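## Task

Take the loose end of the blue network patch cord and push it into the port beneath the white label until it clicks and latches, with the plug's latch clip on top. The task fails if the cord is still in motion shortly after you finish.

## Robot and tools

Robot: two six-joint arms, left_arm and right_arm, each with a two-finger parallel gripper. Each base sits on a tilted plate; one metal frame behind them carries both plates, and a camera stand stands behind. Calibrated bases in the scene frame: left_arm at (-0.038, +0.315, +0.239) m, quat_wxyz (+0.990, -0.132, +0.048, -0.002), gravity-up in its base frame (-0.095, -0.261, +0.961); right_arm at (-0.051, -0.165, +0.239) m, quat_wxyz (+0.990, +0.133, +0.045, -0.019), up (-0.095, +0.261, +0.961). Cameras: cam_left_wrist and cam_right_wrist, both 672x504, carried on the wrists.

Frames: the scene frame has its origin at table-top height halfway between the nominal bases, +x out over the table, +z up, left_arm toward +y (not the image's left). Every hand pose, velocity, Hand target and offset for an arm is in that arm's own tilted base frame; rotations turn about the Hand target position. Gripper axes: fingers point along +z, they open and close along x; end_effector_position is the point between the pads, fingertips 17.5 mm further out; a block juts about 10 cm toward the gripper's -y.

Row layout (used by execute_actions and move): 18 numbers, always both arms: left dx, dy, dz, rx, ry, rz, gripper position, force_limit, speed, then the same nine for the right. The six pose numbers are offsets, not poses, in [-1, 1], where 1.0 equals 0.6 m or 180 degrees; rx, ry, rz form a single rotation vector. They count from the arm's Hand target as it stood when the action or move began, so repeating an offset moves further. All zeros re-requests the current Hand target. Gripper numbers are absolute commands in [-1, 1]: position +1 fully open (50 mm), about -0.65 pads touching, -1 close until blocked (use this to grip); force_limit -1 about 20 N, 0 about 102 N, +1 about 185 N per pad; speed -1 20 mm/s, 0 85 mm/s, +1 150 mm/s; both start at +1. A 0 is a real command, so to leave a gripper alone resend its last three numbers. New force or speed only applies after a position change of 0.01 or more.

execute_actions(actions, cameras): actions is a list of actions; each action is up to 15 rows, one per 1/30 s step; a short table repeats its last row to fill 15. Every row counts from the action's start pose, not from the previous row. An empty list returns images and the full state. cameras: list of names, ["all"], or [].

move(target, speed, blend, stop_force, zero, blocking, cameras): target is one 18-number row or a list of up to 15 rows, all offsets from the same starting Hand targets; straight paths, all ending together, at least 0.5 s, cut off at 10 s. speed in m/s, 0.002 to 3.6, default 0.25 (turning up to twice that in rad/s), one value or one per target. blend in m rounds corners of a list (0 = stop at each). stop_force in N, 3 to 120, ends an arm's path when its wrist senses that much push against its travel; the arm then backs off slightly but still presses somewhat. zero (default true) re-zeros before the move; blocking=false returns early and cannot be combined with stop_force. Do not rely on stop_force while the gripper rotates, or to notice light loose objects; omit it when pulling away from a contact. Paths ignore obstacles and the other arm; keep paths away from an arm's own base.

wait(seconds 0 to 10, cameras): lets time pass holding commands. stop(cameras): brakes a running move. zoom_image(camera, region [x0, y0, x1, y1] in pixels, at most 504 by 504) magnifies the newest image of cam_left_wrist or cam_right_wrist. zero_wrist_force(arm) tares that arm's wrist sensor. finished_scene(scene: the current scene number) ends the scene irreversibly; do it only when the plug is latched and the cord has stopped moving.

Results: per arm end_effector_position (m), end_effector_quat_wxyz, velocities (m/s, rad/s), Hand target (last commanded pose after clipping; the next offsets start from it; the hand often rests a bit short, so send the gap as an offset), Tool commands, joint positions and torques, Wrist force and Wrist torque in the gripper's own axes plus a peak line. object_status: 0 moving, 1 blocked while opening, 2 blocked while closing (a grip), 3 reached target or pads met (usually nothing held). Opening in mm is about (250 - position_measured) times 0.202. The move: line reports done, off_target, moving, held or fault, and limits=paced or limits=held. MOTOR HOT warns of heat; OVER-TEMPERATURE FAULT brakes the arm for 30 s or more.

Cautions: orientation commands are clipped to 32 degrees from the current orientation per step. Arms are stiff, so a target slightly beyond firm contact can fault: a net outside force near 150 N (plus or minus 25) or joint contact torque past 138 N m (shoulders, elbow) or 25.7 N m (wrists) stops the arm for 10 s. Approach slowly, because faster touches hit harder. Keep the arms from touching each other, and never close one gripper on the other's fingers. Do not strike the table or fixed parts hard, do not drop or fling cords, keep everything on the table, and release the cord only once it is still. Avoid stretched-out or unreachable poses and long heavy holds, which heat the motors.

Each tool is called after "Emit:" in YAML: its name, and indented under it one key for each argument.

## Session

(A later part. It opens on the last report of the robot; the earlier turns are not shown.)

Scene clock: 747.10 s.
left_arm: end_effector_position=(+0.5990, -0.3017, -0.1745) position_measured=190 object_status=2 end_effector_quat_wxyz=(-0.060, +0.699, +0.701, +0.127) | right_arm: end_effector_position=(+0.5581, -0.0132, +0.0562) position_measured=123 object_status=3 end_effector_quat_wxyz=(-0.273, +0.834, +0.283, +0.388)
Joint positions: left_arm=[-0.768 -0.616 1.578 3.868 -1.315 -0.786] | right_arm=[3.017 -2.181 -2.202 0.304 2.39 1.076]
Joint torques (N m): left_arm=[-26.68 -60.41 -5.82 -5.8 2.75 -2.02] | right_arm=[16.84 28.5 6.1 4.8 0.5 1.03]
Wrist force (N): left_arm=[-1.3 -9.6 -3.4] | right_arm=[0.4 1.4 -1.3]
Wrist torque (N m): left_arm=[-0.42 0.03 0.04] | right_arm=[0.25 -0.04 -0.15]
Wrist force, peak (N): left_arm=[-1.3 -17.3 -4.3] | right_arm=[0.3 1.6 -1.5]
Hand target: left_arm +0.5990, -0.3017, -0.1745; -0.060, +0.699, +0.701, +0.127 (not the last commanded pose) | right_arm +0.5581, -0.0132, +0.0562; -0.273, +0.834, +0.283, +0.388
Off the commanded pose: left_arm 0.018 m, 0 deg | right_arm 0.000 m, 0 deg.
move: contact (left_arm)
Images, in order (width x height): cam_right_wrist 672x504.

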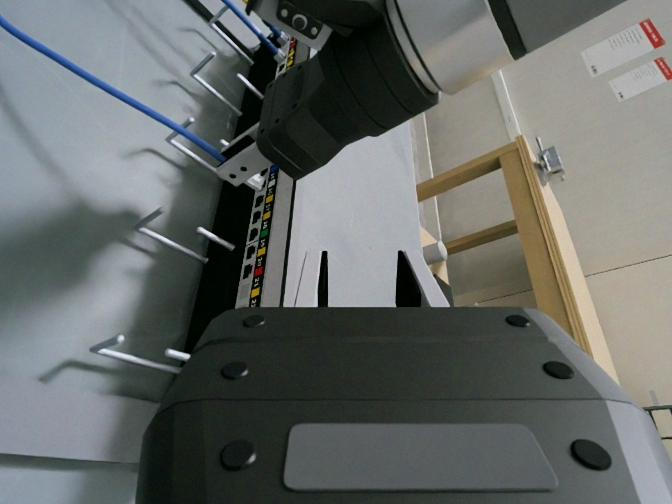

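Emit:
move:
  target:
    - [-0.007,0.0,-0.0006,0,0,0,-1,-0.7,-1,0,0,0,0,0,0,0.2,-0.9,-1]
    - [-0.007,0,-0.0006,-0.0553,0.0005,-0.0053,-1,-0.7,-1,0,0,0,0,0,0,0.2,-0.9,-1]
  speed: 0.03

Emit:
move:
  target: [0.038,0.0003,0.0036,0,0,0,-1,-0.7,-1,0,0,0,0,0,0,0.2,-0.9,-1]
  speed: 0.01
  stop_force: 8
  cameras: ["all"]

Emit:
zoom_image:
  camera: "cam_right_wrist"
  region: [235, 140, 285, 200]

Scene clock: 759.47 s.
left_arm: end_effector_position=(+0.5948, -0.3017, -0.1749) position_measured=190 object_status=2 end_effector_quat_wxyz=(+0.002, +0.707, +0.704, +0.066) | right_arm: end_effector_position=(+0.5581, -0.0132, +0.0562) position_measured=123 object_status=3 end_effector_quat_wxyz=(-0.273, +0.834, +0.283, +0.388)
Joint positions: left_arm=[-0.723 -0.641 1.67 3.672 -1.44 -0.717] | right_arm=[3.017 -2.181 -2.202 0.304 2.39 1.076]
Joint torques (N m): left_arm=[-4.13 -57.8 -1.97 -4.99 -2.74 2.65] | right_arm=[16.84 28.52 6.49 4.76 0.61 0.99]
Wrist force (N): left_arm=[-3.1 -3.2 -2.5] | right_arm=[0.5 1.5 -1.2]
Wrist torque (N m): left_arm=[-0.40 0.16 0.00] | right_arm=[0.26 -0.06 -0.14]
Wrist force, peak (N): left_arm=[-1.8 -10.5 -3.1] | right_arm=[0.2 1.7 -1.5]
Hand target: left_arm +0.5948, -0.3017, -0.1749; +0.002, +0.707, +0.704, +0.066 | right_arm +0.5581, -0.0132, +0.0562; -0.273, +0.834, +0.283, +0.388
Off the commanded pose: left_arm 0.000 m, 0 deg | right_arm 0.000 m, 0 deg.
move: done

Scene clock: 761.00 s.
left_arm: end_effector_position=(+0.5990, -0.3017, -0.1745) position_measured=190 object_status=2 end_effector_quat_wxyz=(+0.002, +0.707, +0.704, +0.066) | right_arm: end_effector_position=(+0.5581, -0.0132, +0.0562) position_measured=123 object_status=3 end_effector_quat_wxyz=(-0.273, +0.834, +0.283, +0.388)
Joint positions: left_arm=[-0.718 -0.637 1.658 3.679 -1.44 -0.712] | right_arm=[3.017 -2.181 -2.202 0.304 2.39 1.076]
Joint torques (N m): left_arm=[-25.85 -59.42 -5.68 -6.24 2.65 -2.22] | right_arm=[16.74 28.75 6.08 4.69 0.59 0.99]
Wrist force (N): left_arm=[-1.8 -10.8 -2.7] | right_arm=[0.4 1.4 -1.3]
Wrist torque (N m): left_arm=[-0.61 0.11 0.02] | right_arm=[0.25 -0.04 -0.14]
Wrist force, peak (N): left_arm=[-2.0 -17.5 -2.6] | right_arm=[0.3 1.6 -1.5]
Hand target: left_arm +0.5990, -0.3017, -0.1745; +0.002, +0.707, +0.704, +0.066 (not the last commanded pose) | right_arm +0.5581, -0.0132, +0.0562; -0.273, +0.834, +0.283, +0.388
Off the commanded pose: left_arm 0.019 m, 0 deg | right_arm 0.000 m, 0 deg.
move: contact (left_arm)

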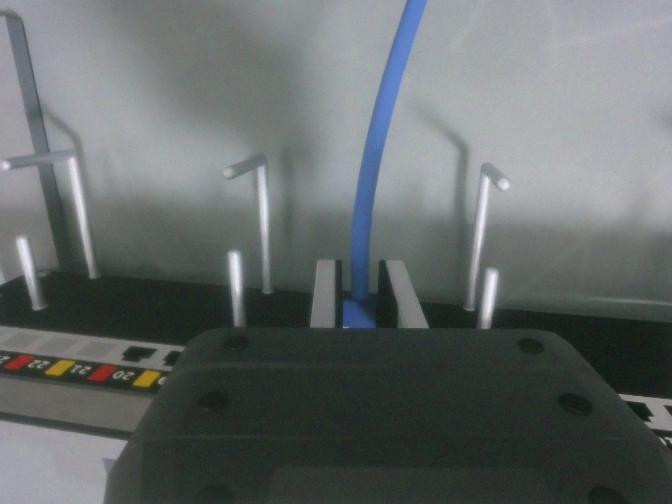

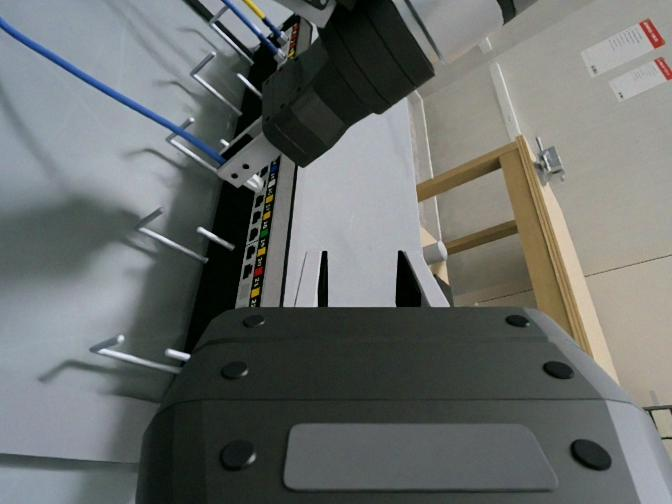

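Scaled by 8.400 from the camera's 672x504 image, which has a finer 960x720 frame.

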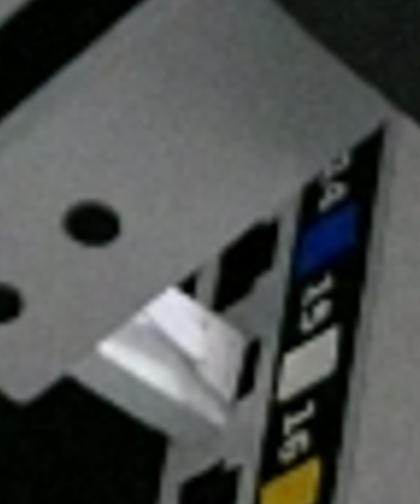

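Emit:
move:
  target:
    - [-0.007,0.0,-0.0006,0,0,0,-1,-0.7,-1,0,0,0,0,0,0,0.2,-0.9,-1]
    - [-0.007,0.0024,0.0001,-0.022,0.0002,-0.0021,-1,-0.7,-1,0,0,0,0,0,0,0.2,-0.9,-1]
  speed: 0.03

Emit:
move:
  target: [0.038,0.0003,0.0036,0,0,0,-1,-0.7,-1,0,0,0,0,0,0,0.2,-0.9,-1]
  speed: 0.01
  stop_force: 8
  cameras: ["cam_right_wrist"]

Emit:
zoom_image:
  camera: "cam_right_wrist"
  region: [235, 140, 285, 200]

Scene clock: 770.67 s.
left_arm: end_effector_position=(+0.5948, -0.3002, -0.1744) position_measured=190 object_status=2 end_effector_quat_wxyz=(+0.026, +0.709, +0.703, +0.041) | right_arm: end_effector_position=(+0.5581, -0.0132, +0.0562) position_measured=123 object_status=3 end_effector_quat_wxyz=(-0.273, +0.834, +0.283, +0.388)
Joint positions: left_arm=[-0.7 -0.646 1.699 3.6 -1.494 -0.689] | right_arm=[3.017 -2.181 -2.202 0.304 2.39 1.076]
Joint torques (N m): left_arm=[-4.9 -57.23 -2.66 -5.4 -2.97 2.3] | right_arm=[16.22 29.02 6.15 4.81 0.68 0.93]
Wrist force (N): left_arm=[-4.1 -4.1 -2.2] | right_arm=[0.3 1.5 -1.4]
Wrist torque (N m): left_arm=[-0.56 0.33 -0.02] | right_arm=[0.27 -0.03 -0.15]
Wrist force, peak (N): left_arm=[-2.4 -11.0 -2.8] | right_arm=[0.4 1.6 -1.5]
Hand target: left_arm +0.5948, -0.3002, -0.1744; +0.026, +0.709, +0.703, +0.041 | right_arm +0.5581, -0.0132, +0.0562; -0.273, +0.834, +0.283, +0.388
Off the commanded pose: left_arm 0.000 m, 0 deg | right_arm 0.000 m, 0 deg.
move: done

Scene clock: 772.27 s.
left_arm: end_effector_position=(+0.5997, -0.3002, -0.1740) position_measured=190 object_status=2 end_effector_quat_wxyz=(+0.026, +0.709, +0.703, +0.041) | right_arm: end_effector_position=(+0.5581, -0.0132, +0.0562) position_measured=123 object_status=3 end_effector_quat_wxyz=(-0.273, +0.834, +0.283, +0.388)
Joint positions: left_arm=[-0.695 -0.642 1.685 3.609 -1.494 -0.684] | right_arm=[3.017 -2.181 -2.202 0.304 2.39 1.076]
Joint torques (N m): left_arm=[-28.85 -57.95 -2.61 -4.99 1.33 -2.15] | right_arm=[16.69 28.8 6.24 4.82 0.63 0.98]
Wrist force (N): left_arm=[-1.6 -4.0 -1.6] | right_arm=[0.3 1.5 -1.4]
Wrist torque (N m): left_arm=[-0.49 0.25 -0.06] | right_arm=[0.26 -0.04 -0.14]
Wrist force, peak (N): left_arm=[-2.5 -13.4 -1.4] | right_arm=[0.4 1.7 -1.4]
Hand target: left_arm +0.5997, -0.3002, -0.1740; +0.026, +0.709, +0.703, +0.041 (not the last commanded pose) | right_arm +0.5581, -0.0132, +0.0562; -0.273, +0.834, +0.283, +0.388
Off the commanded pose: left_arm 0.018 m, 0 deg | right_arm 0.000 m, 0 deg.
move: contact (left_arm)
Images, in order (width x height): cam_right_wrist 672x504.

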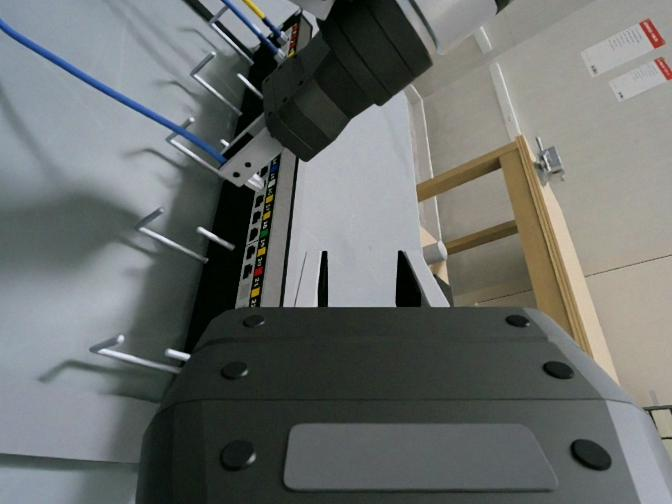

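Scaled by 8.400 from the camera's 672x504 image, which has a finer 960x720 frame.

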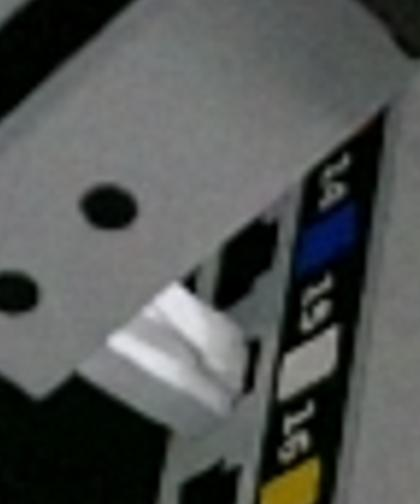

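Emit:
move:
  target:
    - [-0.003,0.0,-0.0003,0,0,0,-1,-0.7,-1,0,0,0,0,0,0,0.2,-0.9,-1]
    - [-0.003,0.0003,-0.0015,0,0,0,-1,-0.7,-1,0,0,0,0,0,0,0.2,-0.9,-1]
  speed: 0.03

Emit:
move:
  target: [0.038,0.0003,0.0036,0,0,0,-1,-0.7,-1,0,0,0,0,0,0,0.2,-0.9,-1]
  speed: 0.01
  stop_force: 12
  cameras: ["cam_right_wrist"]

Emit:
zoom_image:
  camera: "cam_right_wrist"
  region: [235, 140, 285, 200]

Scene clock: 777.80 s.
left_arm: end_effector_position=(+0.5979, -0.3001, -0.1747) position_measured=190 object_status=2 end_effector_quat_wxyz=(+0.026, +0.709, +0.703, +0.041) | right_arm: end_effector_position=(+0.5581, -0.0132, +0.0562) position_measured=123 object_status=3 end_effector_quat_wxyz=(-0.273, +0.834, +0.283, +0.388)
Joint positions: left_arm=[-0.696 -0.642 1.69 3.605 -1.494 -0.685] | right_arm=[3.017 -2.181 -2.202 0.304 2.39 1.076]
Joint torques (N m): left_arm=[-17.47 -33.93 -3.06 -5.26 1.79 -0.4] | right_arm=[17.26 29.32 6.75 4.75 0.67 0.9]
Wrist force (N): left_arm=[-4.2 -4.0 -2.4] | right_arm=[0.4 1.3 -1.2]
Wrist torque (N m): left_arm=[-0.54 0.33 0.10] | right_arm=[0.24 -0.04 -0.14]
Wrist force, peak (N): left_arm=[-4.2 -4.0 -2.4] | right_arm=[0.4 1.7 -1.4]
Hand target: left_arm +0.5979, -0.3000, -0.1749; +0.026, +0.709, +0.703, +0.041 | right_arm +0.5581, -0.0132, +0.0562; -0.273, +0.834, +0.283, +0.388
Off the commanded pose: left_arm 0.000 m, 0 deg | right_arm 0.000 m, 0 deg.
move: done

Scene clock: 779.47 s.
left_arm: end_effector_position=(+0.6035, -0.2999, -0.1743) position_measured=190 object_status=2 end_effector_quat_wxyz=(+0.026, +0.709, +0.703, +0.041) | right_arm: end_effector_position=(+0.5581, -0.0132, +0.0562) position_measured=123 object_status=3 end_effector_quat_wxyz=(-0.273, +0.834, +0.283, +0.388)
Joint positions: left_arm=[-0.69 -0.637 1.674 3.615 -1.494 -0.679] | right_arm=[3.017 -2.181 -2.202 0.304 2.39 1.076]
Joint torques (N m): left_arm=[-26.76 -58.75 -3.82 -5.11 2.04 -1.94] | right_arm=[16.86 28.97 6.13 4.75 0.62 0.93]
Wrist force (N): left_arm=[-3.0 -6.9 -1.7] | right_arm=[0.4 1.5 -1.2]
Wrist torque (N m): left_arm=[-0.56 0.22 -0.04] | right_arm=[0.26 -0.04 -0.14]
Wrist force, peak (N): left_arm=[-2.1 -16.7 -2.7] | right_arm=[0.3 1.6 -1.4]
Hand target: left_arm +0.6035, -0.2999, -0.1743; +0.026, +0.709, +0.703, +0.041 (not the last commanded pose) | right_arm +0.5581, -0.0132, +0.0562; -0.273, +0.834, +0.283, +0.388
Off the commanded pose: left_arm 0.017 m, 0 deg | right_arm 0.000 m, 0 deg.
move: contact (left_arm)
Images, in order (width x height): cam_right_wrist 672x504.

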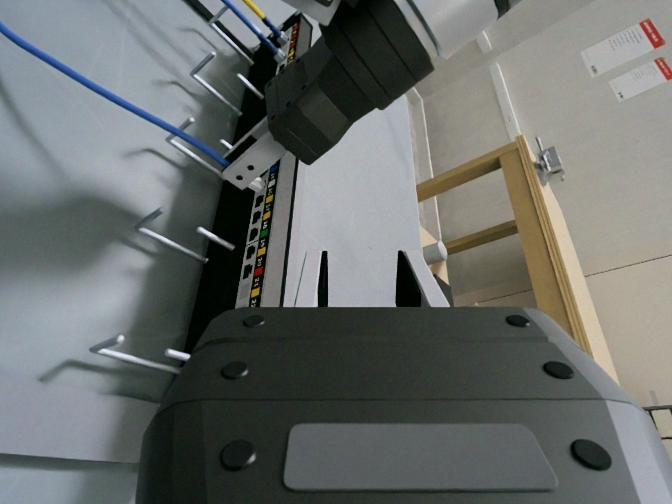

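Scaled by 8.400 from the camera's 672x504 image, which has a finer 960x720 frame.

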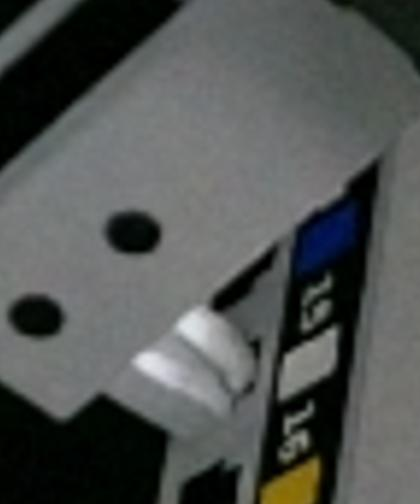

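Emit:
move:
  target: [0.033,0.0003,0.003,0,0,0,-1,-0.7,-1,0,0,0,0,0,0,0.2,-0.9,-1]
  speed: 0.01
  stop_force: 15
  cameras: ["all"]

Emit:
zoom_image:
  camera: "cam_right_wrist"
  region: [235, 140, 285, 200]

Scene clock: 782.80 s.
left_arm: end_effector_position=(+0.6044, -0.3000, -0.1742) position_measured=190 object_status=2 end_effector_quat_wxyz=(+0.026, +0.709, +0.703, +0.041) | right_arm: end_effector_position=(+0.5581, -0.0132, +0.0562) position_measured=123 object_status=3 end_effector_quat_wxyz=(-0.273, +0.834, +0.283, +0.388)
Joint positions: left_arm=[-0.69 -0.636 1.671 3.617 -1.494 -0.679] | right_arm=[3.017 -2.181 -2.202 0.304 2.39 1.076]
Joint torques (N m): left_arm=[-25.67 -59.29 -7.57 -6.07 0.11 -1.98] | right_arm=[16.43 29.11 6 4.72 0.68 0.82]
Wrist force (N): left_arm=[-2.0 -15.3 -3.5] | right_arm=[0.3 1.4 -1.2]
Wrist torque (N m): left_arm=[-0.75 0.19 -0.03] | right_arm=[0.24 -0.02 -0.14]
Wrist force, peak (N): left_arm=[-1.7 -25.2 -4.5] | right_arm=[0.3 1.6 -1.6]
Hand target: left_arm +0.6044, -0.3000, -0.1742; +0.026, +0.709, +0.703, +0.041 (not the last commanded pose) | right_arm +0.5581, -0.0132, +0.0562; -0.273, +0.834, +0.283, +0.388
Off the commanded pose: left_arm 0.019 m, 0 deg | right_arm 0.000 m, 0 deg.
move: contact (left_arm)

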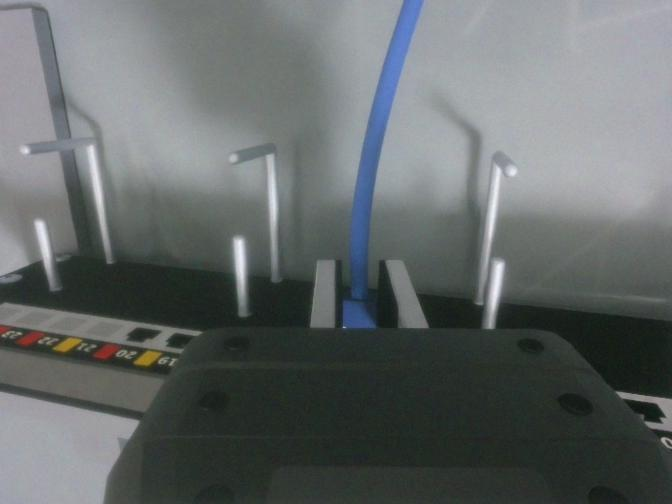

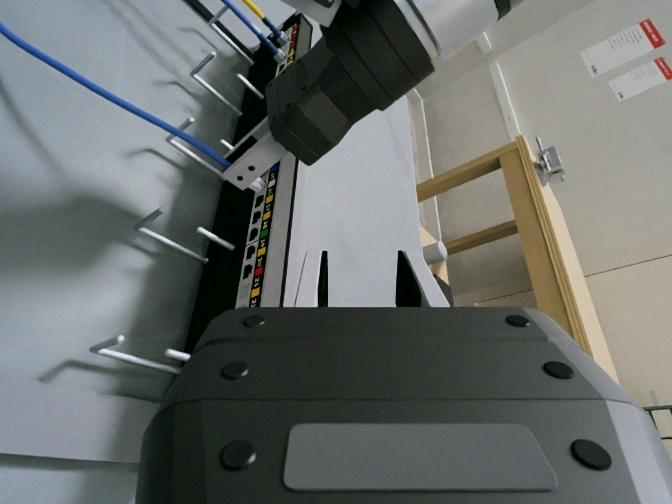

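Scaled by 8.400 from the camera's 672x504 image, which has a finer 960x720 frame.

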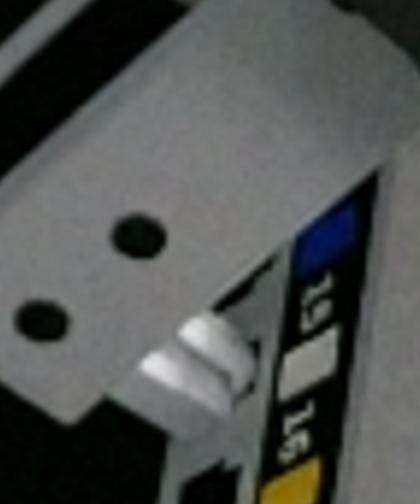

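Emit:
move:
  target: [0.033,0.0003,0.003,0,0,0,-1,-0.7,-1,0,0,0,0,0,0,0.2,-0.9,-1]
  speed: 0.01
  stop_force: 30
  cameras: ["all"]

Emit:
zoom_image:
  camera: "cam_right_wrist"
  region: [235, 140, 285, 200]

Emit:
zoom_image:
  camera: "cam_left_wrist"
  region: [310, 240, 420, 340]

Scene clock: 796.13 s.
left_arm: end_effector_position=(+0.6104, -0.3000, -0.1736) position_measured=190 object_status=2 end_effector_quat_wxyz=(+0.026, +0.709, +0.703, +0.041) | right_arm: end_effector_position=(+0.5581, -0.0132, +0.0562) position_measured=123 object_status=3 end_effector_quat_wxyz=(-0.273, +0.834, +0.283, +0.388)
Joint positions: left_arm=[-0.684 -0.63 1.654 3.629 -1.495 -0.673] | right_arm=[3.017 -2.181 -2.202 0.304 2.39 1.076]
Joint torques (N m): left_arm=[-20.4 -60.9 -10.55 -6.67 4.55 -1.93] | right_arm=[16.61 29.14 6.24 4.73 0.84 0.88]
Wrist force (N): left_arm=[-4.5 -27.0 -6.2] | right_arm=[0.4 1.5 -1.2]
Wrist torque (N m): left_arm=[-0.99 0.06 0.02] | right_arm=[0.27 -0.04 -0.15]
Wrist force, peak (N): left_arm=[-2.0 -47.0 -10.8] | right_arm=[0.5 1.7 -1.4]
Hand target: left_arm +0.6104, -0.3000, -0.1737; +0.026, +0.709, +0.703, +0.041 (not the last commanded pose) | right_arm +0.5581, -0.0132, +0.0562; -0.273, +0.834, +0.283, +0.388
Off the commanded pose: left_arm 0.014 m, 0 deg | right_arm 0.000 m, 0 deg.
move: contact (left_arm)

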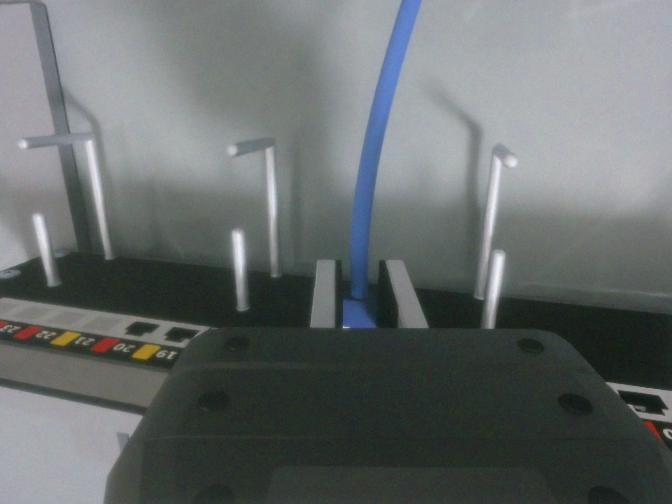

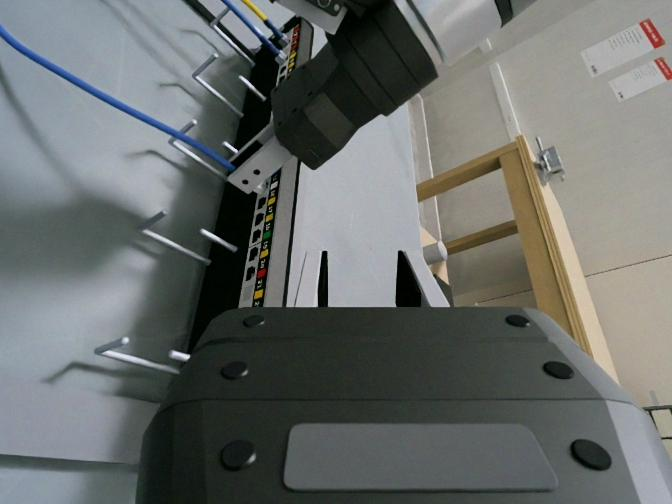

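Scaled by 8.400 from the camera's 672x504 image, which has a finer 960x720 frame.

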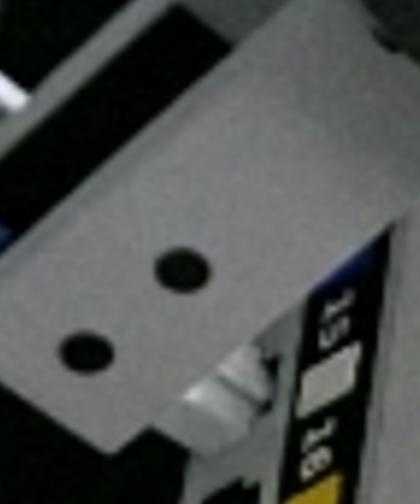

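Scaled by 4.582 from the camera's 672x504 image, which has a finer 960x720 frame.

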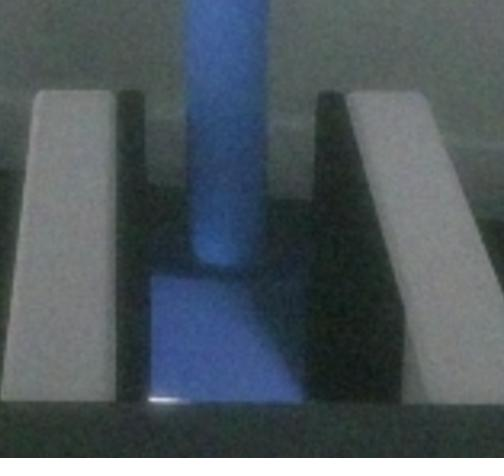

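Emit:
move:
  target: [0.024,0.0002,0.002,0,0,0,-1,-0.7,-1,0,0,0,0,0,0,0.2,-0.9,-1]
  speed: 0.006
  stop_force: 28
  cameras: ["all"]

Emit:
zoom_image:
  camera: "cam_right_wrist"
  region: [235, 140, 285, 200]

Scene clock: 800.80 s.
left_arm: end_effector_position=(+0.6153, -0.2999, -0.1733) position_measured=190 object_status=2 end_effector_quat_wxyz=(+0.026, +0.709, +0.703, +0.041) | right_arm: end_effector_position=(+0.5581, -0.0132, +0.0562) position_measured=123 object_status=3 end_effector_quat_wxyz=(-0.273, +0.834, +0.283, +0.388)
Joint positions: left_arm=[-0.679 -0.626 1.639 3.638 -1.495 -0.668] | right_arm=[3.017 -2.181 -2.202 0.304 2.39 1.076]
Joint torques (N m): left_arm=[-17.1 -59.68 -12.13 -5.63 7.06 -2.03] | right_arm=[16.39 29.15 6.28 4.7 0.79 0.82]
Wrist force (N): left_arm=[-7.5 -34.5 -10.7] | right_arm=[0.1 1.5 -1.4]
Wrist torque (N m): left_arm=[-0.92 0.07 0.01] | right_arm=[0.26 0.00 -0.14]
Wrist force, peak (N): left_arm=[-3.3 -55.7 -19.8] | right_arm=[0.3 1.5 -1.7]
Hand target: left_arm +0.6153, -0.2999, -0.1733; +0.026, +0.709, +0.703, +0.041 (not the last commanded pose) | right_arm +0.5581, -0.0132, +0.0562; -0.273, +0.834, +0.283, +0.388
Off the commanded pose: left_arm 0.010 m, 0 deg | right_arm 0.000 m, 0 deg.
move: contact (left_arm)

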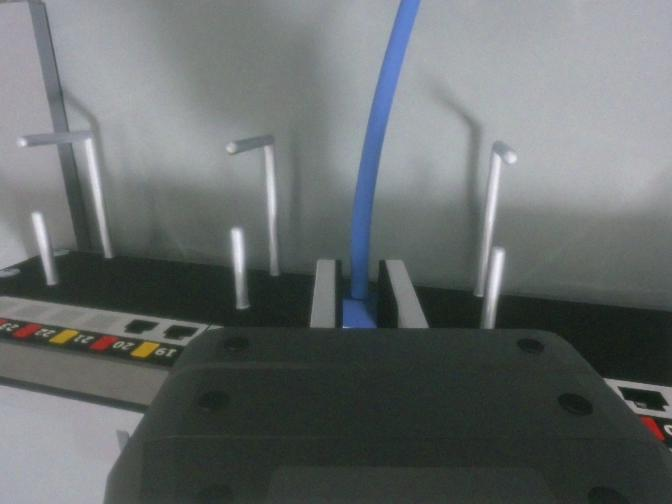

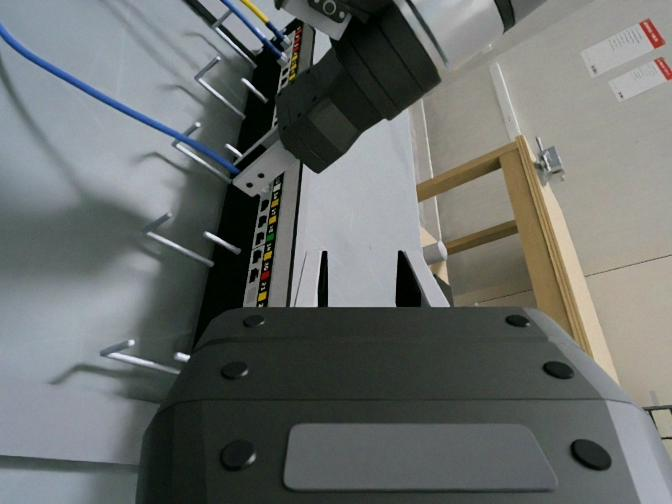

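Scaled by 8.400 from the camera's 672x504 image, which has a finer 960x720 frame.

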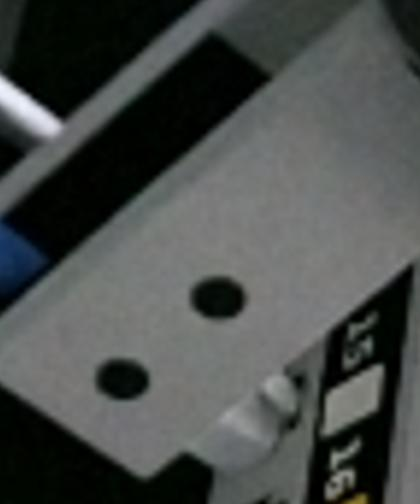

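Emit:
move:
  target: [-0.002,-0.0007,0.001,0,0,0,-1,-0.7,-1,0,0,0,0,0,0,0.2,-0.9,-1]
  speed: 0.02

Emit:
move:
  target: [0.02,0.0002,0.002,0,0,0,-1,-0.7,-1,0,0,0,0,0,0,0.2,-0.9,-1]
  speed: 0.03
  stop_force: 35
  cameras: ["all"]

Emit:
zoom_image:
  camera: "cam_right_wrist"
  region: [240, 140, 290, 200]

Scene clock: 806.83 s.
left_arm: end_effector_position=(+0.6142, -0.3003, -0.1726) position_measured=190 object_status=2 end_effector_quat_wxyz=(+0.026, +0.709, +0.703, +0.041) | right_arm: end_effector_position=(+0.5581, -0.0132, +0.0562) position_measured=123 object_status=3 end_effector_quat_wxyz=(-0.273, +0.834, +0.283, +0.388)
Joint positions: left_arm=[-0.68 -0.628 1.642 3.638 -1.495 -0.669] | right_arm=[3.017 -2.181 -2.202 0.304 2.39 1.076]
Joint torques (N m): left_arm=[-27.98 -59.65 -4.34 -5.69 0.53 -2.16] | right_arm=[16.2 29.91 6.73 4.7 0.78 0.77]
Wrist force (N): left_arm=[-2.1 -4.9 -1.0] | right_arm=[0.2 1.5 -1.3]
Wrist torque (N m): left_arm=[-0.55 0.14 0.08] | right_arm=[0.26 -0.02 -0.15]
Wrist force, peak (N): left_arm=[-7.8 -34.6 -10.9] | right_arm=[0.4 1.5 -1.6]
Hand target: left_arm +0.6141, -0.3003, -0.1727; +0.026, +0.709, +0.703, +0.041 | right_arm +0.5581, -0.0132, +0.0562; -0.273, +0.834, +0.283, +0.388
Off the commanded pose: left_arm 0.000 m, 0 deg | right_arm 0.000 m, 0 deg.
move: done

Scene clock: 808.03 s.
left_arm: end_effector_position=(+0.6155, -0.3003, -0.1725) position_measured=190 object_status=2 end_effector_quat_wxyz=(+0.026, +0.709, +0.703, +0.041) | right_arm: end_effector_position=(+0.5581, -0.0132, +0.0562) position_measured=123 object_status=3 end_effector_quat_wxyz=(-0.273, +0.834, +0.283, +0.388)
Joint positions: left_arm=[-0.679 -0.627 1.638 3.641 -1.495 -0.668] | right_arm=[3.017 -2.181 -2.202 0.304 2.39 1.076]
Joint torques (N m): left_arm=[-25.86 -60.51 -5.37 -3.1 -0.17 -2.05] | right_arm=[16.57 29.36 6.19 4.61 0.77 0.85]
Wrist force (N): left_arm=[-2.0 -12.2 -0.9] | right_arm=[0.2 1.4 -1.2]
Wrist torque (N m): left_arm=[-0.93 -0.08 0.04] | right_arm=[0.24 -0.03 -0.14]
Wrist force, peak (N): left_arm=[2.5 -45.6 -10.5] | right_arm=[0.5 1.5 -1.4]
Hand target: left_arm +0.6155, -0.3003, -0.1725; +0.026, +0.709, +0.703, +0.041 (not the last commanded pose) | right_arm +0.5581, -0.0132, +0.0562; -0.273, +0.834, +0.283, +0.388
Off the commanded pose: left_arm 0.011 m, 0 deg | right_arm 0.000 m, 0 deg.
move: contact (left_arm)

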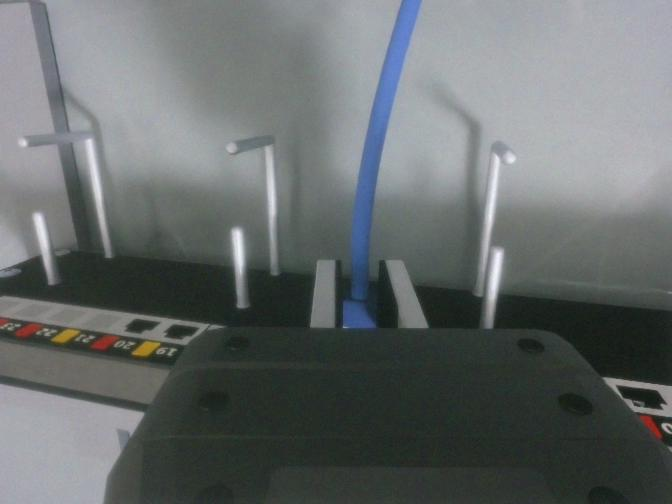

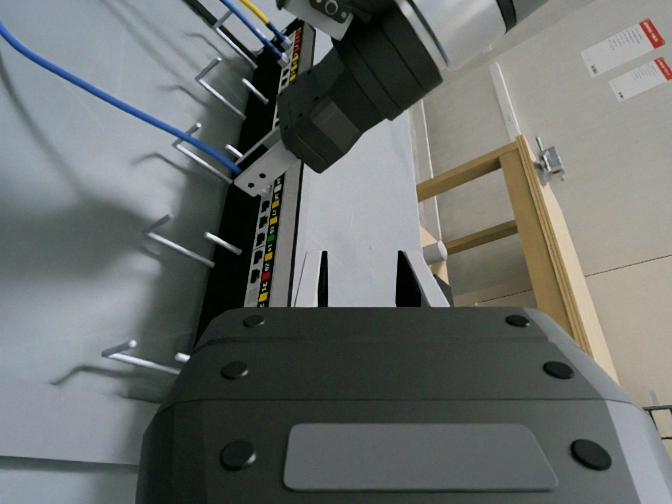

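Scaled by 8.400 from the camera's 672x504 image, which has a finer 960x720 frame.

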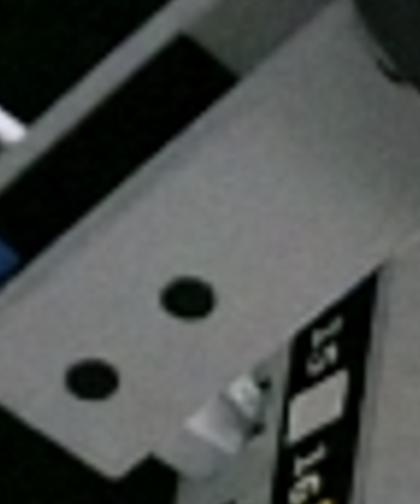

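Emit:
move:
  target: [-0.012,0,-0.001,0,0,0,-1,-0.7,-1,0,0,0,0,0,0,0.2,-0.9,-1]
  speed: 0.006
  stop_force: 9
  cameras: ["cam_right_wrist"]

Emit:
zoom_image:
  camera: "cam_right_wrist"
  region: [240, 140, 290, 200]

Scene clock: 814.60 s.
left_arm: end_effector_position=(+0.6151, -0.3003, -0.1725) position_measured=190 object_status=2 end_effector_quat_wxyz=(+0.026, +0.709, +0.703, +0.041) | right_arm: end_effector_position=(+0.5581, -0.0132, +0.0562) position_measured=123 object_status=3 end_effector_quat_wxyz=(-0.273, +0.834, +0.283, +0.388)
Joint positions: left_arm=[-0.68 -0.627 1.639 3.641 -1.495 -0.668] | right_arm=[3.017 -2.181 -2.202 0.304 2.39 1.076]
Joint torques (N m): left_arm=[-5.17 -34.44 -25.74 -3.34 -1.62 2.51] | right_arm=[16.47 29.61 6.21 4.69 0.83 0.72]
Wrist force (N): left_arm=[-1.2 -4.8 -2.4] | right_arm=[0.3 1.5 -1.2]
Wrist torque (N m): left_arm=[-0.81 -0.06 0.10] | right_arm=[0.26 -0.04 -0.14]
Wrist force, peak (N): left_arm=[-2.2 -12.4 -1.0] | right_arm=[0.5 1.6 -1.5]
Hand target: left_arm +0.6151, -0.3003, -0.1725; +0.026, +0.709, +0.703, +0.041 (not the last commanded pose) | right_arm +0.5581, -0.0132, +0.0562; -0.273, +0.834, +0.283, +0.388
Off the commanded pose: left_arm 0.007 m, 0 deg | right_arm 0.000 m, 0 deg.
move: contact (left_arm)
Images, in order (width x height): cam_right_wrist 672x504.

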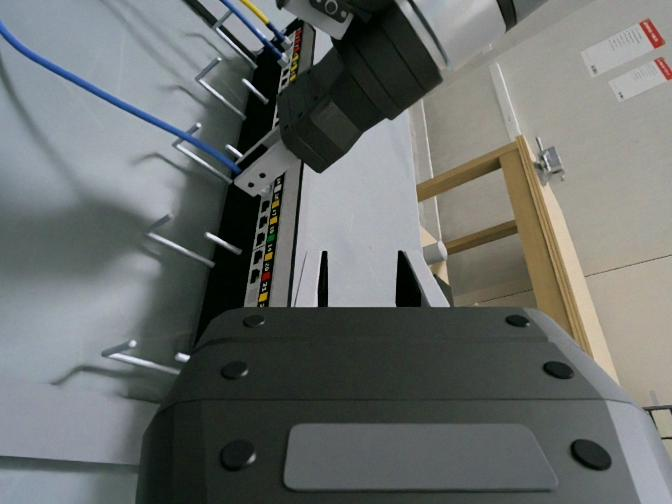

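Scaled by 8.400 from the camera's 672x504 image, which has a finer 960x720 frame.

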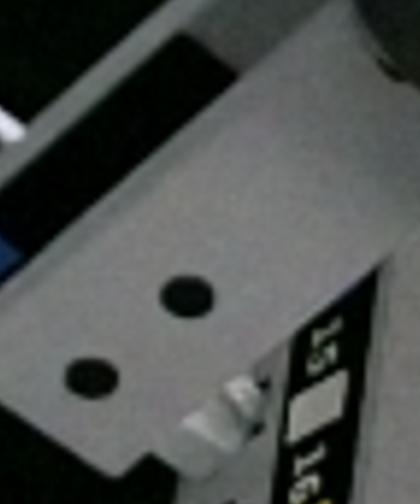

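Emit:
move:
  target: [-0.01,0,-0.001,0,0,0,-1,-0.7,-1,0,0,0,0,0,0,0.2,-0.9,-1]
  speed: 0.006
  stop_force: 12
  cameras: ["cam_right_wrist"]

Emit:
zoom_image:
  camera: "cam_right_wrist"
  region: [240, 140, 290, 200]

Scene clock: 817.97 s.
left_arm: end_effector_position=(+0.6140, -0.3003, -0.1727) position_measured=190 object_status=2 end_effector_quat_wxyz=(+0.026, +0.709, +0.703, +0.041) | right_arm: end_effector_position=(+0.5581, -0.0132, +0.0562) position_measured=123 object_status=3 end_effector_quat_wxyz=(-0.273, +0.834, +0.283, +0.388)
Joint positions: left_arm=[-0.68 -0.628 1.642 3.638 -1.495 -0.669] | right_arm=[3.017 -2.181 -2.202 0.304 2.39 1.076]
Joint torques (N m): left_arm=[-8.77 -29.89 -22.02 -0.28 -3.22 2.47] | right_arm=[16.54 30.13 6.02 4.7 0.83 0.76]
Wrist force (N): left_arm=[-1.0 5.5 -4.5] | right_arm=[0.4 1.7 -1.2]
Wrist torque (N m): left_arm=[-0.57 -0.10 0.11] | right_arm=[0.29 -0.05 -0.15]
Wrist force, peak (N): left_arm=[-1.3 10.7 -3.0] | right_arm=[0.3 1.5 -1.6]
Hand target: left_arm +0.6140, -0.3003, -0.1727; +0.026, +0.709, +0.703, +0.041 (not the last commanded pose) | right_arm +0.5581, -0.0132, +0.0562; -0.273, +0.834, +0.283, +0.388
Off the commanded pose: left_arm 0.005 m, 0 deg | right_arm 0.000 m, 0 deg.
move: contact (left_arm)
Images, in order (width x height): cam_right_wrist 672x504.

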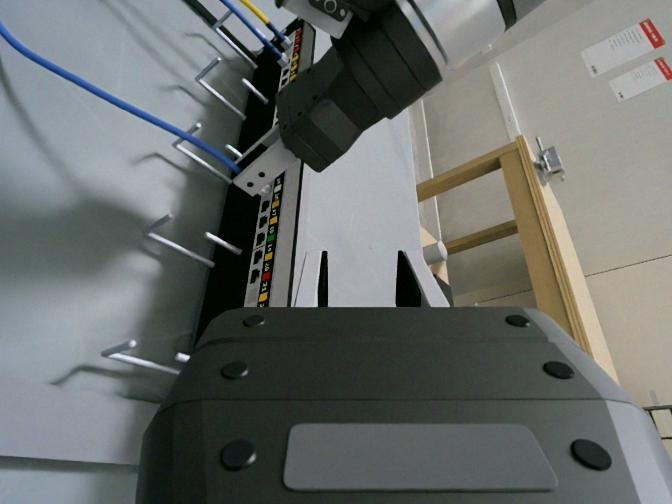

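Scaled by 8.400 from the camera's 672x504 image, which has a finer 960x720 frame.

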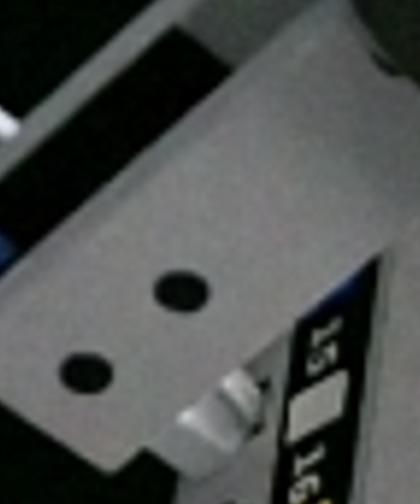

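Emit:
move:
  target: [-0.012,0,-0.001,0,0,0,-1,-0.7,-1,0,0,0,0,0,0,0.2,-0.9,-1]
  speed: 0.006
  stop_force: 13
  cameras: ["cam_right_wrist"]

Emit:
zoom_image:
  camera: "cam_right_wrist"
  region: [240, 140, 290, 200]

Scene clock: 821.67 s.
left_arm: end_effector_position=(+0.6134, -0.3002, -0.1728) position_measured=190 object_status=2 end_effector_quat_wxyz=(+0.026, +0.709, +0.703, +0.041) | right_arm: end_effector_position=(+0.5581, -0.0132, +0.0562) position_measured=123 object_status=3 end_effector_quat_wxyz=(-0.273, +0.834, +0.283, +0.388)
Joint positions: left_arm=[-0.681 -0.628 1.644 3.636 -1.495 -0.67] | right_arm=[3.017 -2.181 -2.202 0.304 2.39 1.076]
Joint torques (N m): left_arm=[-11.2 -25.08 -16.46 2.33 -3.49 2.44] | right_arm=[16.77 29.69 5.85 4.69 0.86 0.66]
Wrist force (N): left_arm=[-1.9 18.4 -5.3] | right_arm=[0.2 1.3 -1.3]
Wrist torque (N m): left_arm=[-0.39 -0.02 0.10] | right_arm=[0.24 -0.01 -0.15]
Wrist force, peak (N): left_arm=[-2.0 23.0 -3.5] | right_arm=[0.2 1.6 -1.5]
Hand target: left_arm +0.6134, -0.3002, -0.1728; +0.026, +0.709, +0.703, +0.041 (not the last commanded pose) | right_arm +0.5581, -0.0132, +0.0562; -0.273, +0.834, +0.283, +0.388
Off the commanded pose: left_arm 0.007 m, 0 deg | right_arm 0.000 m, 0 deg.
move: contact (left_arm)
Images, in order (width x height): cam_right_wrist 672x504.

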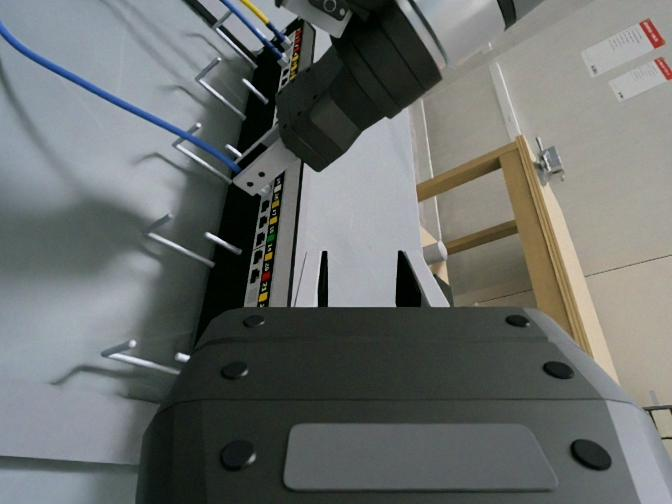

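Scaled by 8.400 from the camera's 672x504 image, which has a finer 960x720 frame.

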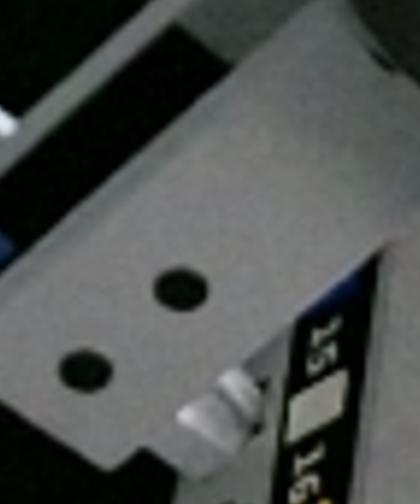

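Emit:
move:
  target: [0.0012,0,0.0001,0,0,0,-1,-0.7,-1,0,0,0,0,0,0,0.2,-0.9,-1]
  speed: 0.01

Emit:
move:
  target: [0,0,0,0,0,0,0,-0.7,-1,0,0,0,0,0,0,0.2,-0.9,-1]

Emit:
wait:
  seconds: 0.8
  cameras: ["all"]

Scene clock: 824.67 s.
left_arm: end_effector_position=(+0.6141, -0.3002, -0.1728) position_measured=190 object_status=2 end_effector_quat_wxyz=(+0.026, +0.709, +0.703, +0.041) | right_arm: end_effector_position=(+0.5581, -0.0132, +0.0562) position_measured=123 object_status=3 end_effector_quat_wxyz=(-0.273, +0.834, +0.283, +0.388)
Joint positions: left_arm=[-0.68 -0.628 1.642 3.638 -1.495 -0.669] | right_arm=[3.017 -2.181 -2.202 0.304 2.39 1.076]
Joint torques (N m): left_arm=[-6.16 -29.6 -23.58 0.54 -4.02 2.46] | right_arm=[16.47 30.56 6.22 4.61 0.96 0.71]
Wrist force (N): left_arm=[-1.8 2.4 -6.1] | right_arm=[0.3 1.5 -1.3]
Wrist torque (N m): left_arm=[-0.67 -0.07 0.03] | right_arm=[0.27 -0.03 -0.14]
Wrist force, peak (N): left_arm=[-1.8 18.6 -5.3] | right_arm=[0.4 1.7 -1.5]
Hand target: left_arm +0.6142, -0.3002, -0.1727; +0.026, +0.709, +0.703, +0.041 | right_arm +0.5581, -0.0132, +0.0562; -0.273, +0.834, +0.283, +0.388
Off the commanded pose: left_arm 0.000 m, 0 deg | right_arm 0.000 m, 0 deg.
move: done

Scene clock: 825.27 s.
left_arm: end_effector_position=(+0.6141, -0.3002, -0.1728) position_measured=152 object_status=0 end_effector_quat_wxyz=(+0.026, +0.709, +0.703, +0.041) | right_arm: end_effector_position=(+0.5581, -0.0132, +0.0562) position_measured=123 object_status=3 end_effector_quat_wxyz=(-0.273, +0.834, +0.283, +0.388)
Joint positions: left_arm=[-0.68 -0.628 1.642 3.638 -1.495 -0.669] | right_arm=[3.017 -2.181 -2.202 0.304 2.39 1.076]
Joint torques (N m): left_arm=[-6.69 -41.82 -24.84 -5.41 1.02 2.34] | right_arm=[16.54 30.68 5.9 4.62 0.9 0.64]
Wrist force (N): left_arm=[-1.7 -4.3 -2.6] | right_arm=[0.5 1.4 -1.4]
Wrist torque (N m): left_arm=[-0.57 -0.05 0.03] | right_arm=[0.24 -0.06 -0.15]
Wrist force, peak (N): left_arm=[-2.2 -6.0 -2.5] | right_arm=[0.5 1.7 -1.4]
Hand target: left_arm +0.6142, -0.3002, -0.1727; +0.026, +0.709, +0.703, +0.041 | right_arm +0.5581, -0.0132, +0.0562; -0.273, +0.834, +0.283, +0.388
Off the commanded pose: left_arm 0.000 m, 0 deg | right_arm 0.000 m, 0 deg.
move: done

Scene clock: 826.07 s.
left_arm: end_effector_position=(+0.6142, -0.3002, -0.1728) position_measured=152 object_status=3 end_effector_quat_wxyz=(+0.026, +0.709, +0.703, +0.041) | right_arm: end_effector_position=(+0.5581, -0.0132, +0.0562) position_measured=123 object_status=3 end_effector_quat_wxyz=(-0.273, +0.834, +0.283, +0.388)
Joint positions: left_arm=[-0.68 -0.628 1.642 3.638 -1.495 -0.669] | right_arm=[3.017 -2.181 -2.202 0.304 2.39 1.076]
Joint torques (N m): left_arm=[-5.75 -57.23 -26.45 -5.23 1.73 2.34] | right_arm=[16.17 30.27 6.18 4.64 0.98 0.66]
Wrist force (N): left_arm=[-1.6 -4.7 -2.3] | right_arm=[0.4 1.5 -1.4]
Wrist torque (N m): left_arm=[-0.64 -0.06 0.03] | right_arm=[0.26 -0.04 -0.14]
Wrist force, peak (N): left_arm=[-1.8 -4.9 -2.7] | right_arm=[0.3 1.6 -1.4]
Hand target: left_arm +0.6142, -0.3002, -0.1727; +0.026, +0.709, +0.703, +0.041 | right_arm +0.5581, -0.0132, +0.0562; -0.273, +0.834, +0.283, +0.388
Tool commands: left_gripper/position=+0.0 left_gripper/force_limit=-0.7 left_gripper/speed=-1.0 right_gripper/position=+0.2 right_gripper/force_limit=-0.9 right_gripper/speed=-1.0
Off the commanded pose: left_arm 0.000 m, 0 deg | right_arm 0.000 m, 0 deg.
wait: 0.80 s; at rest by 0.17 s

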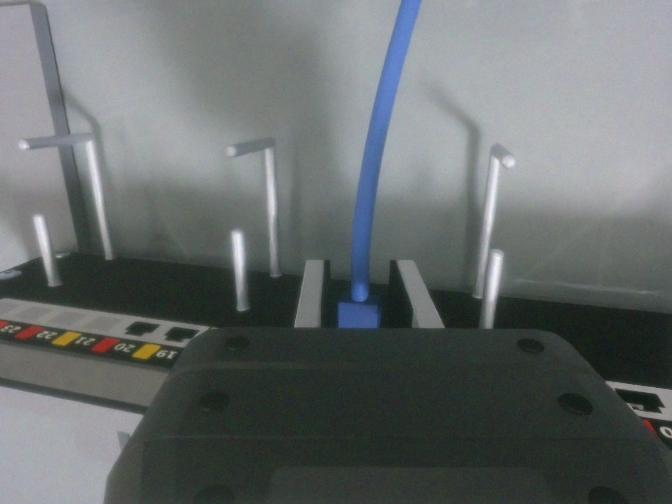

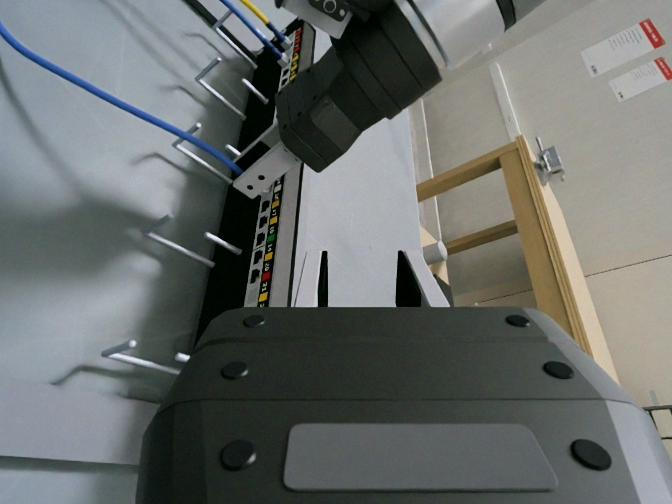

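Emit:
move:
  target: [-0.016,-0.0035,0.2,0,0,0,0,-0.7,-1,0,0,0,0,0,0,0.2,-0.9,-1]
  speed: 0.1
  stop_force: 8
  cameras: ["all"]

Emit:
zoom_image:
  camera: "cam_right_wrist"
  region: [210, 120, 310, 220]

Scene clock: 830.37 s.
left_arm: end_effector_position=(+0.6046, -0.3023, -0.0527) position_measured=152 object_status=3 end_effector_quat_wxyz=(+0.026, +0.709, +0.703, +0.041) | right_arm: end_effector_position=(+0.5581, -0.0132, +0.0562) position_measured=123 object_status=3 end_effector_quat_wxyz=(-0.273, +0.834, +0.283, +0.388)
Joint positions: left_arm=[-0.692 -0.865 1.684 3.833 -1.494 -0.681] | right_arm=[3.017 -2.181 -2.202 0.304 2.39 1.076]
Joint torques (N m): left_arm=[-26.16 -53.31 -7.44 -1.32 1.96 -2.2] | right_arm=[16.3 30.51 6.2 4.67 1.03 0.67]
Wrist force (N): left_arm=[-1.7 -4.4 -2.3] | right_arm=[0.1 1.5 -1.2]
Wrist torque (N m): left_arm=[-0.57 -0.06 0.11] | right_arm=[0.27 0.00 -0.14]
Wrist force, peak (N): left_arm=[-1.8 -4.3 -3.9] | right_arm=[0.3 1.6 -1.5]
Hand target: left_arm +0.6046, -0.3023, -0.0527; +0.026, +0.709, +0.703, +0.041 | right_arm +0.5581, -0.0132, +0.0562; -0.273, +0.834, +0.283, +0.388
Off the commanded pose: left_arm 0.000 m, 0 deg | right_arm 0.000 m, 0 deg.
move: done

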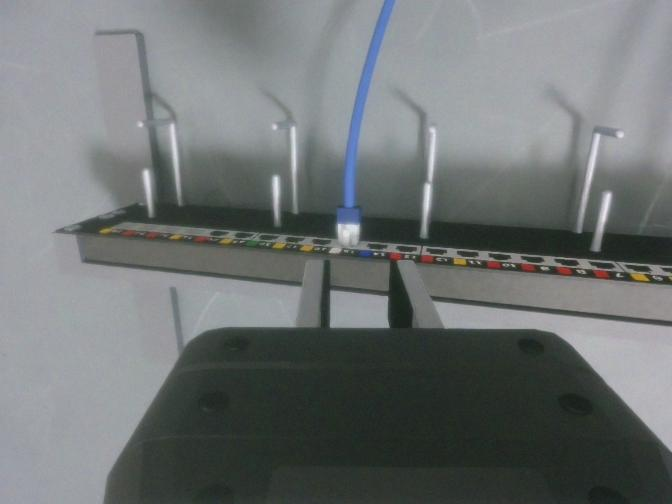

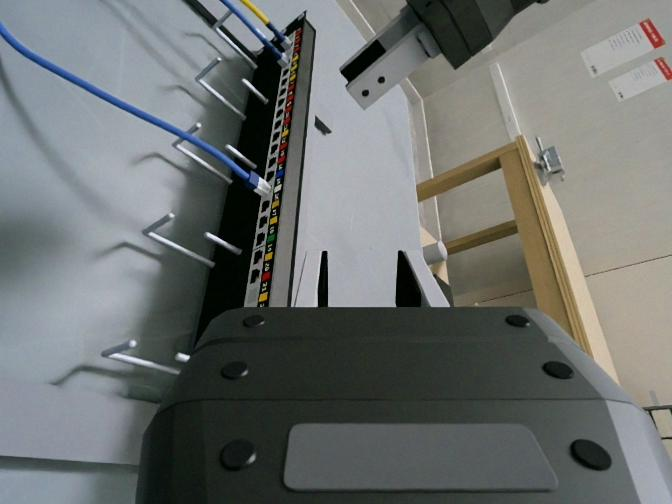

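Scaled by 5.040 from the camera's 672x504 image, which has a finer 960x720 frame.

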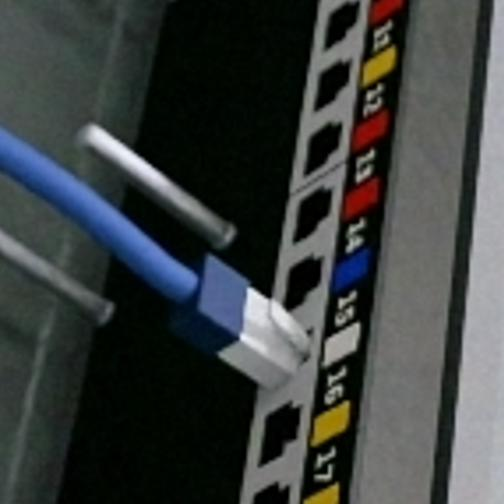

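Emit:
zoom_image:
  camera: "cam_right_wrist"
  region: [250, 0, 320, 80]

Emit:
zoom_image:
  camera: "cam_left_wrist"
  region: [310, 190, 390, 270]

Scaled by 6.300 from the camera's 672x504 image, which has a finer 960x720 frame.

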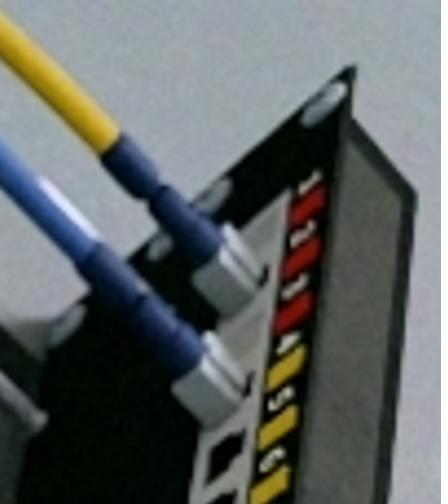

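Scaled by 6.300 from the camera's 672x504 image, which has a finer 960x720 frame.

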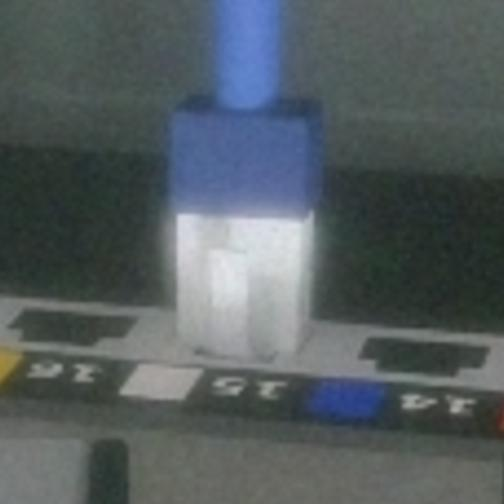

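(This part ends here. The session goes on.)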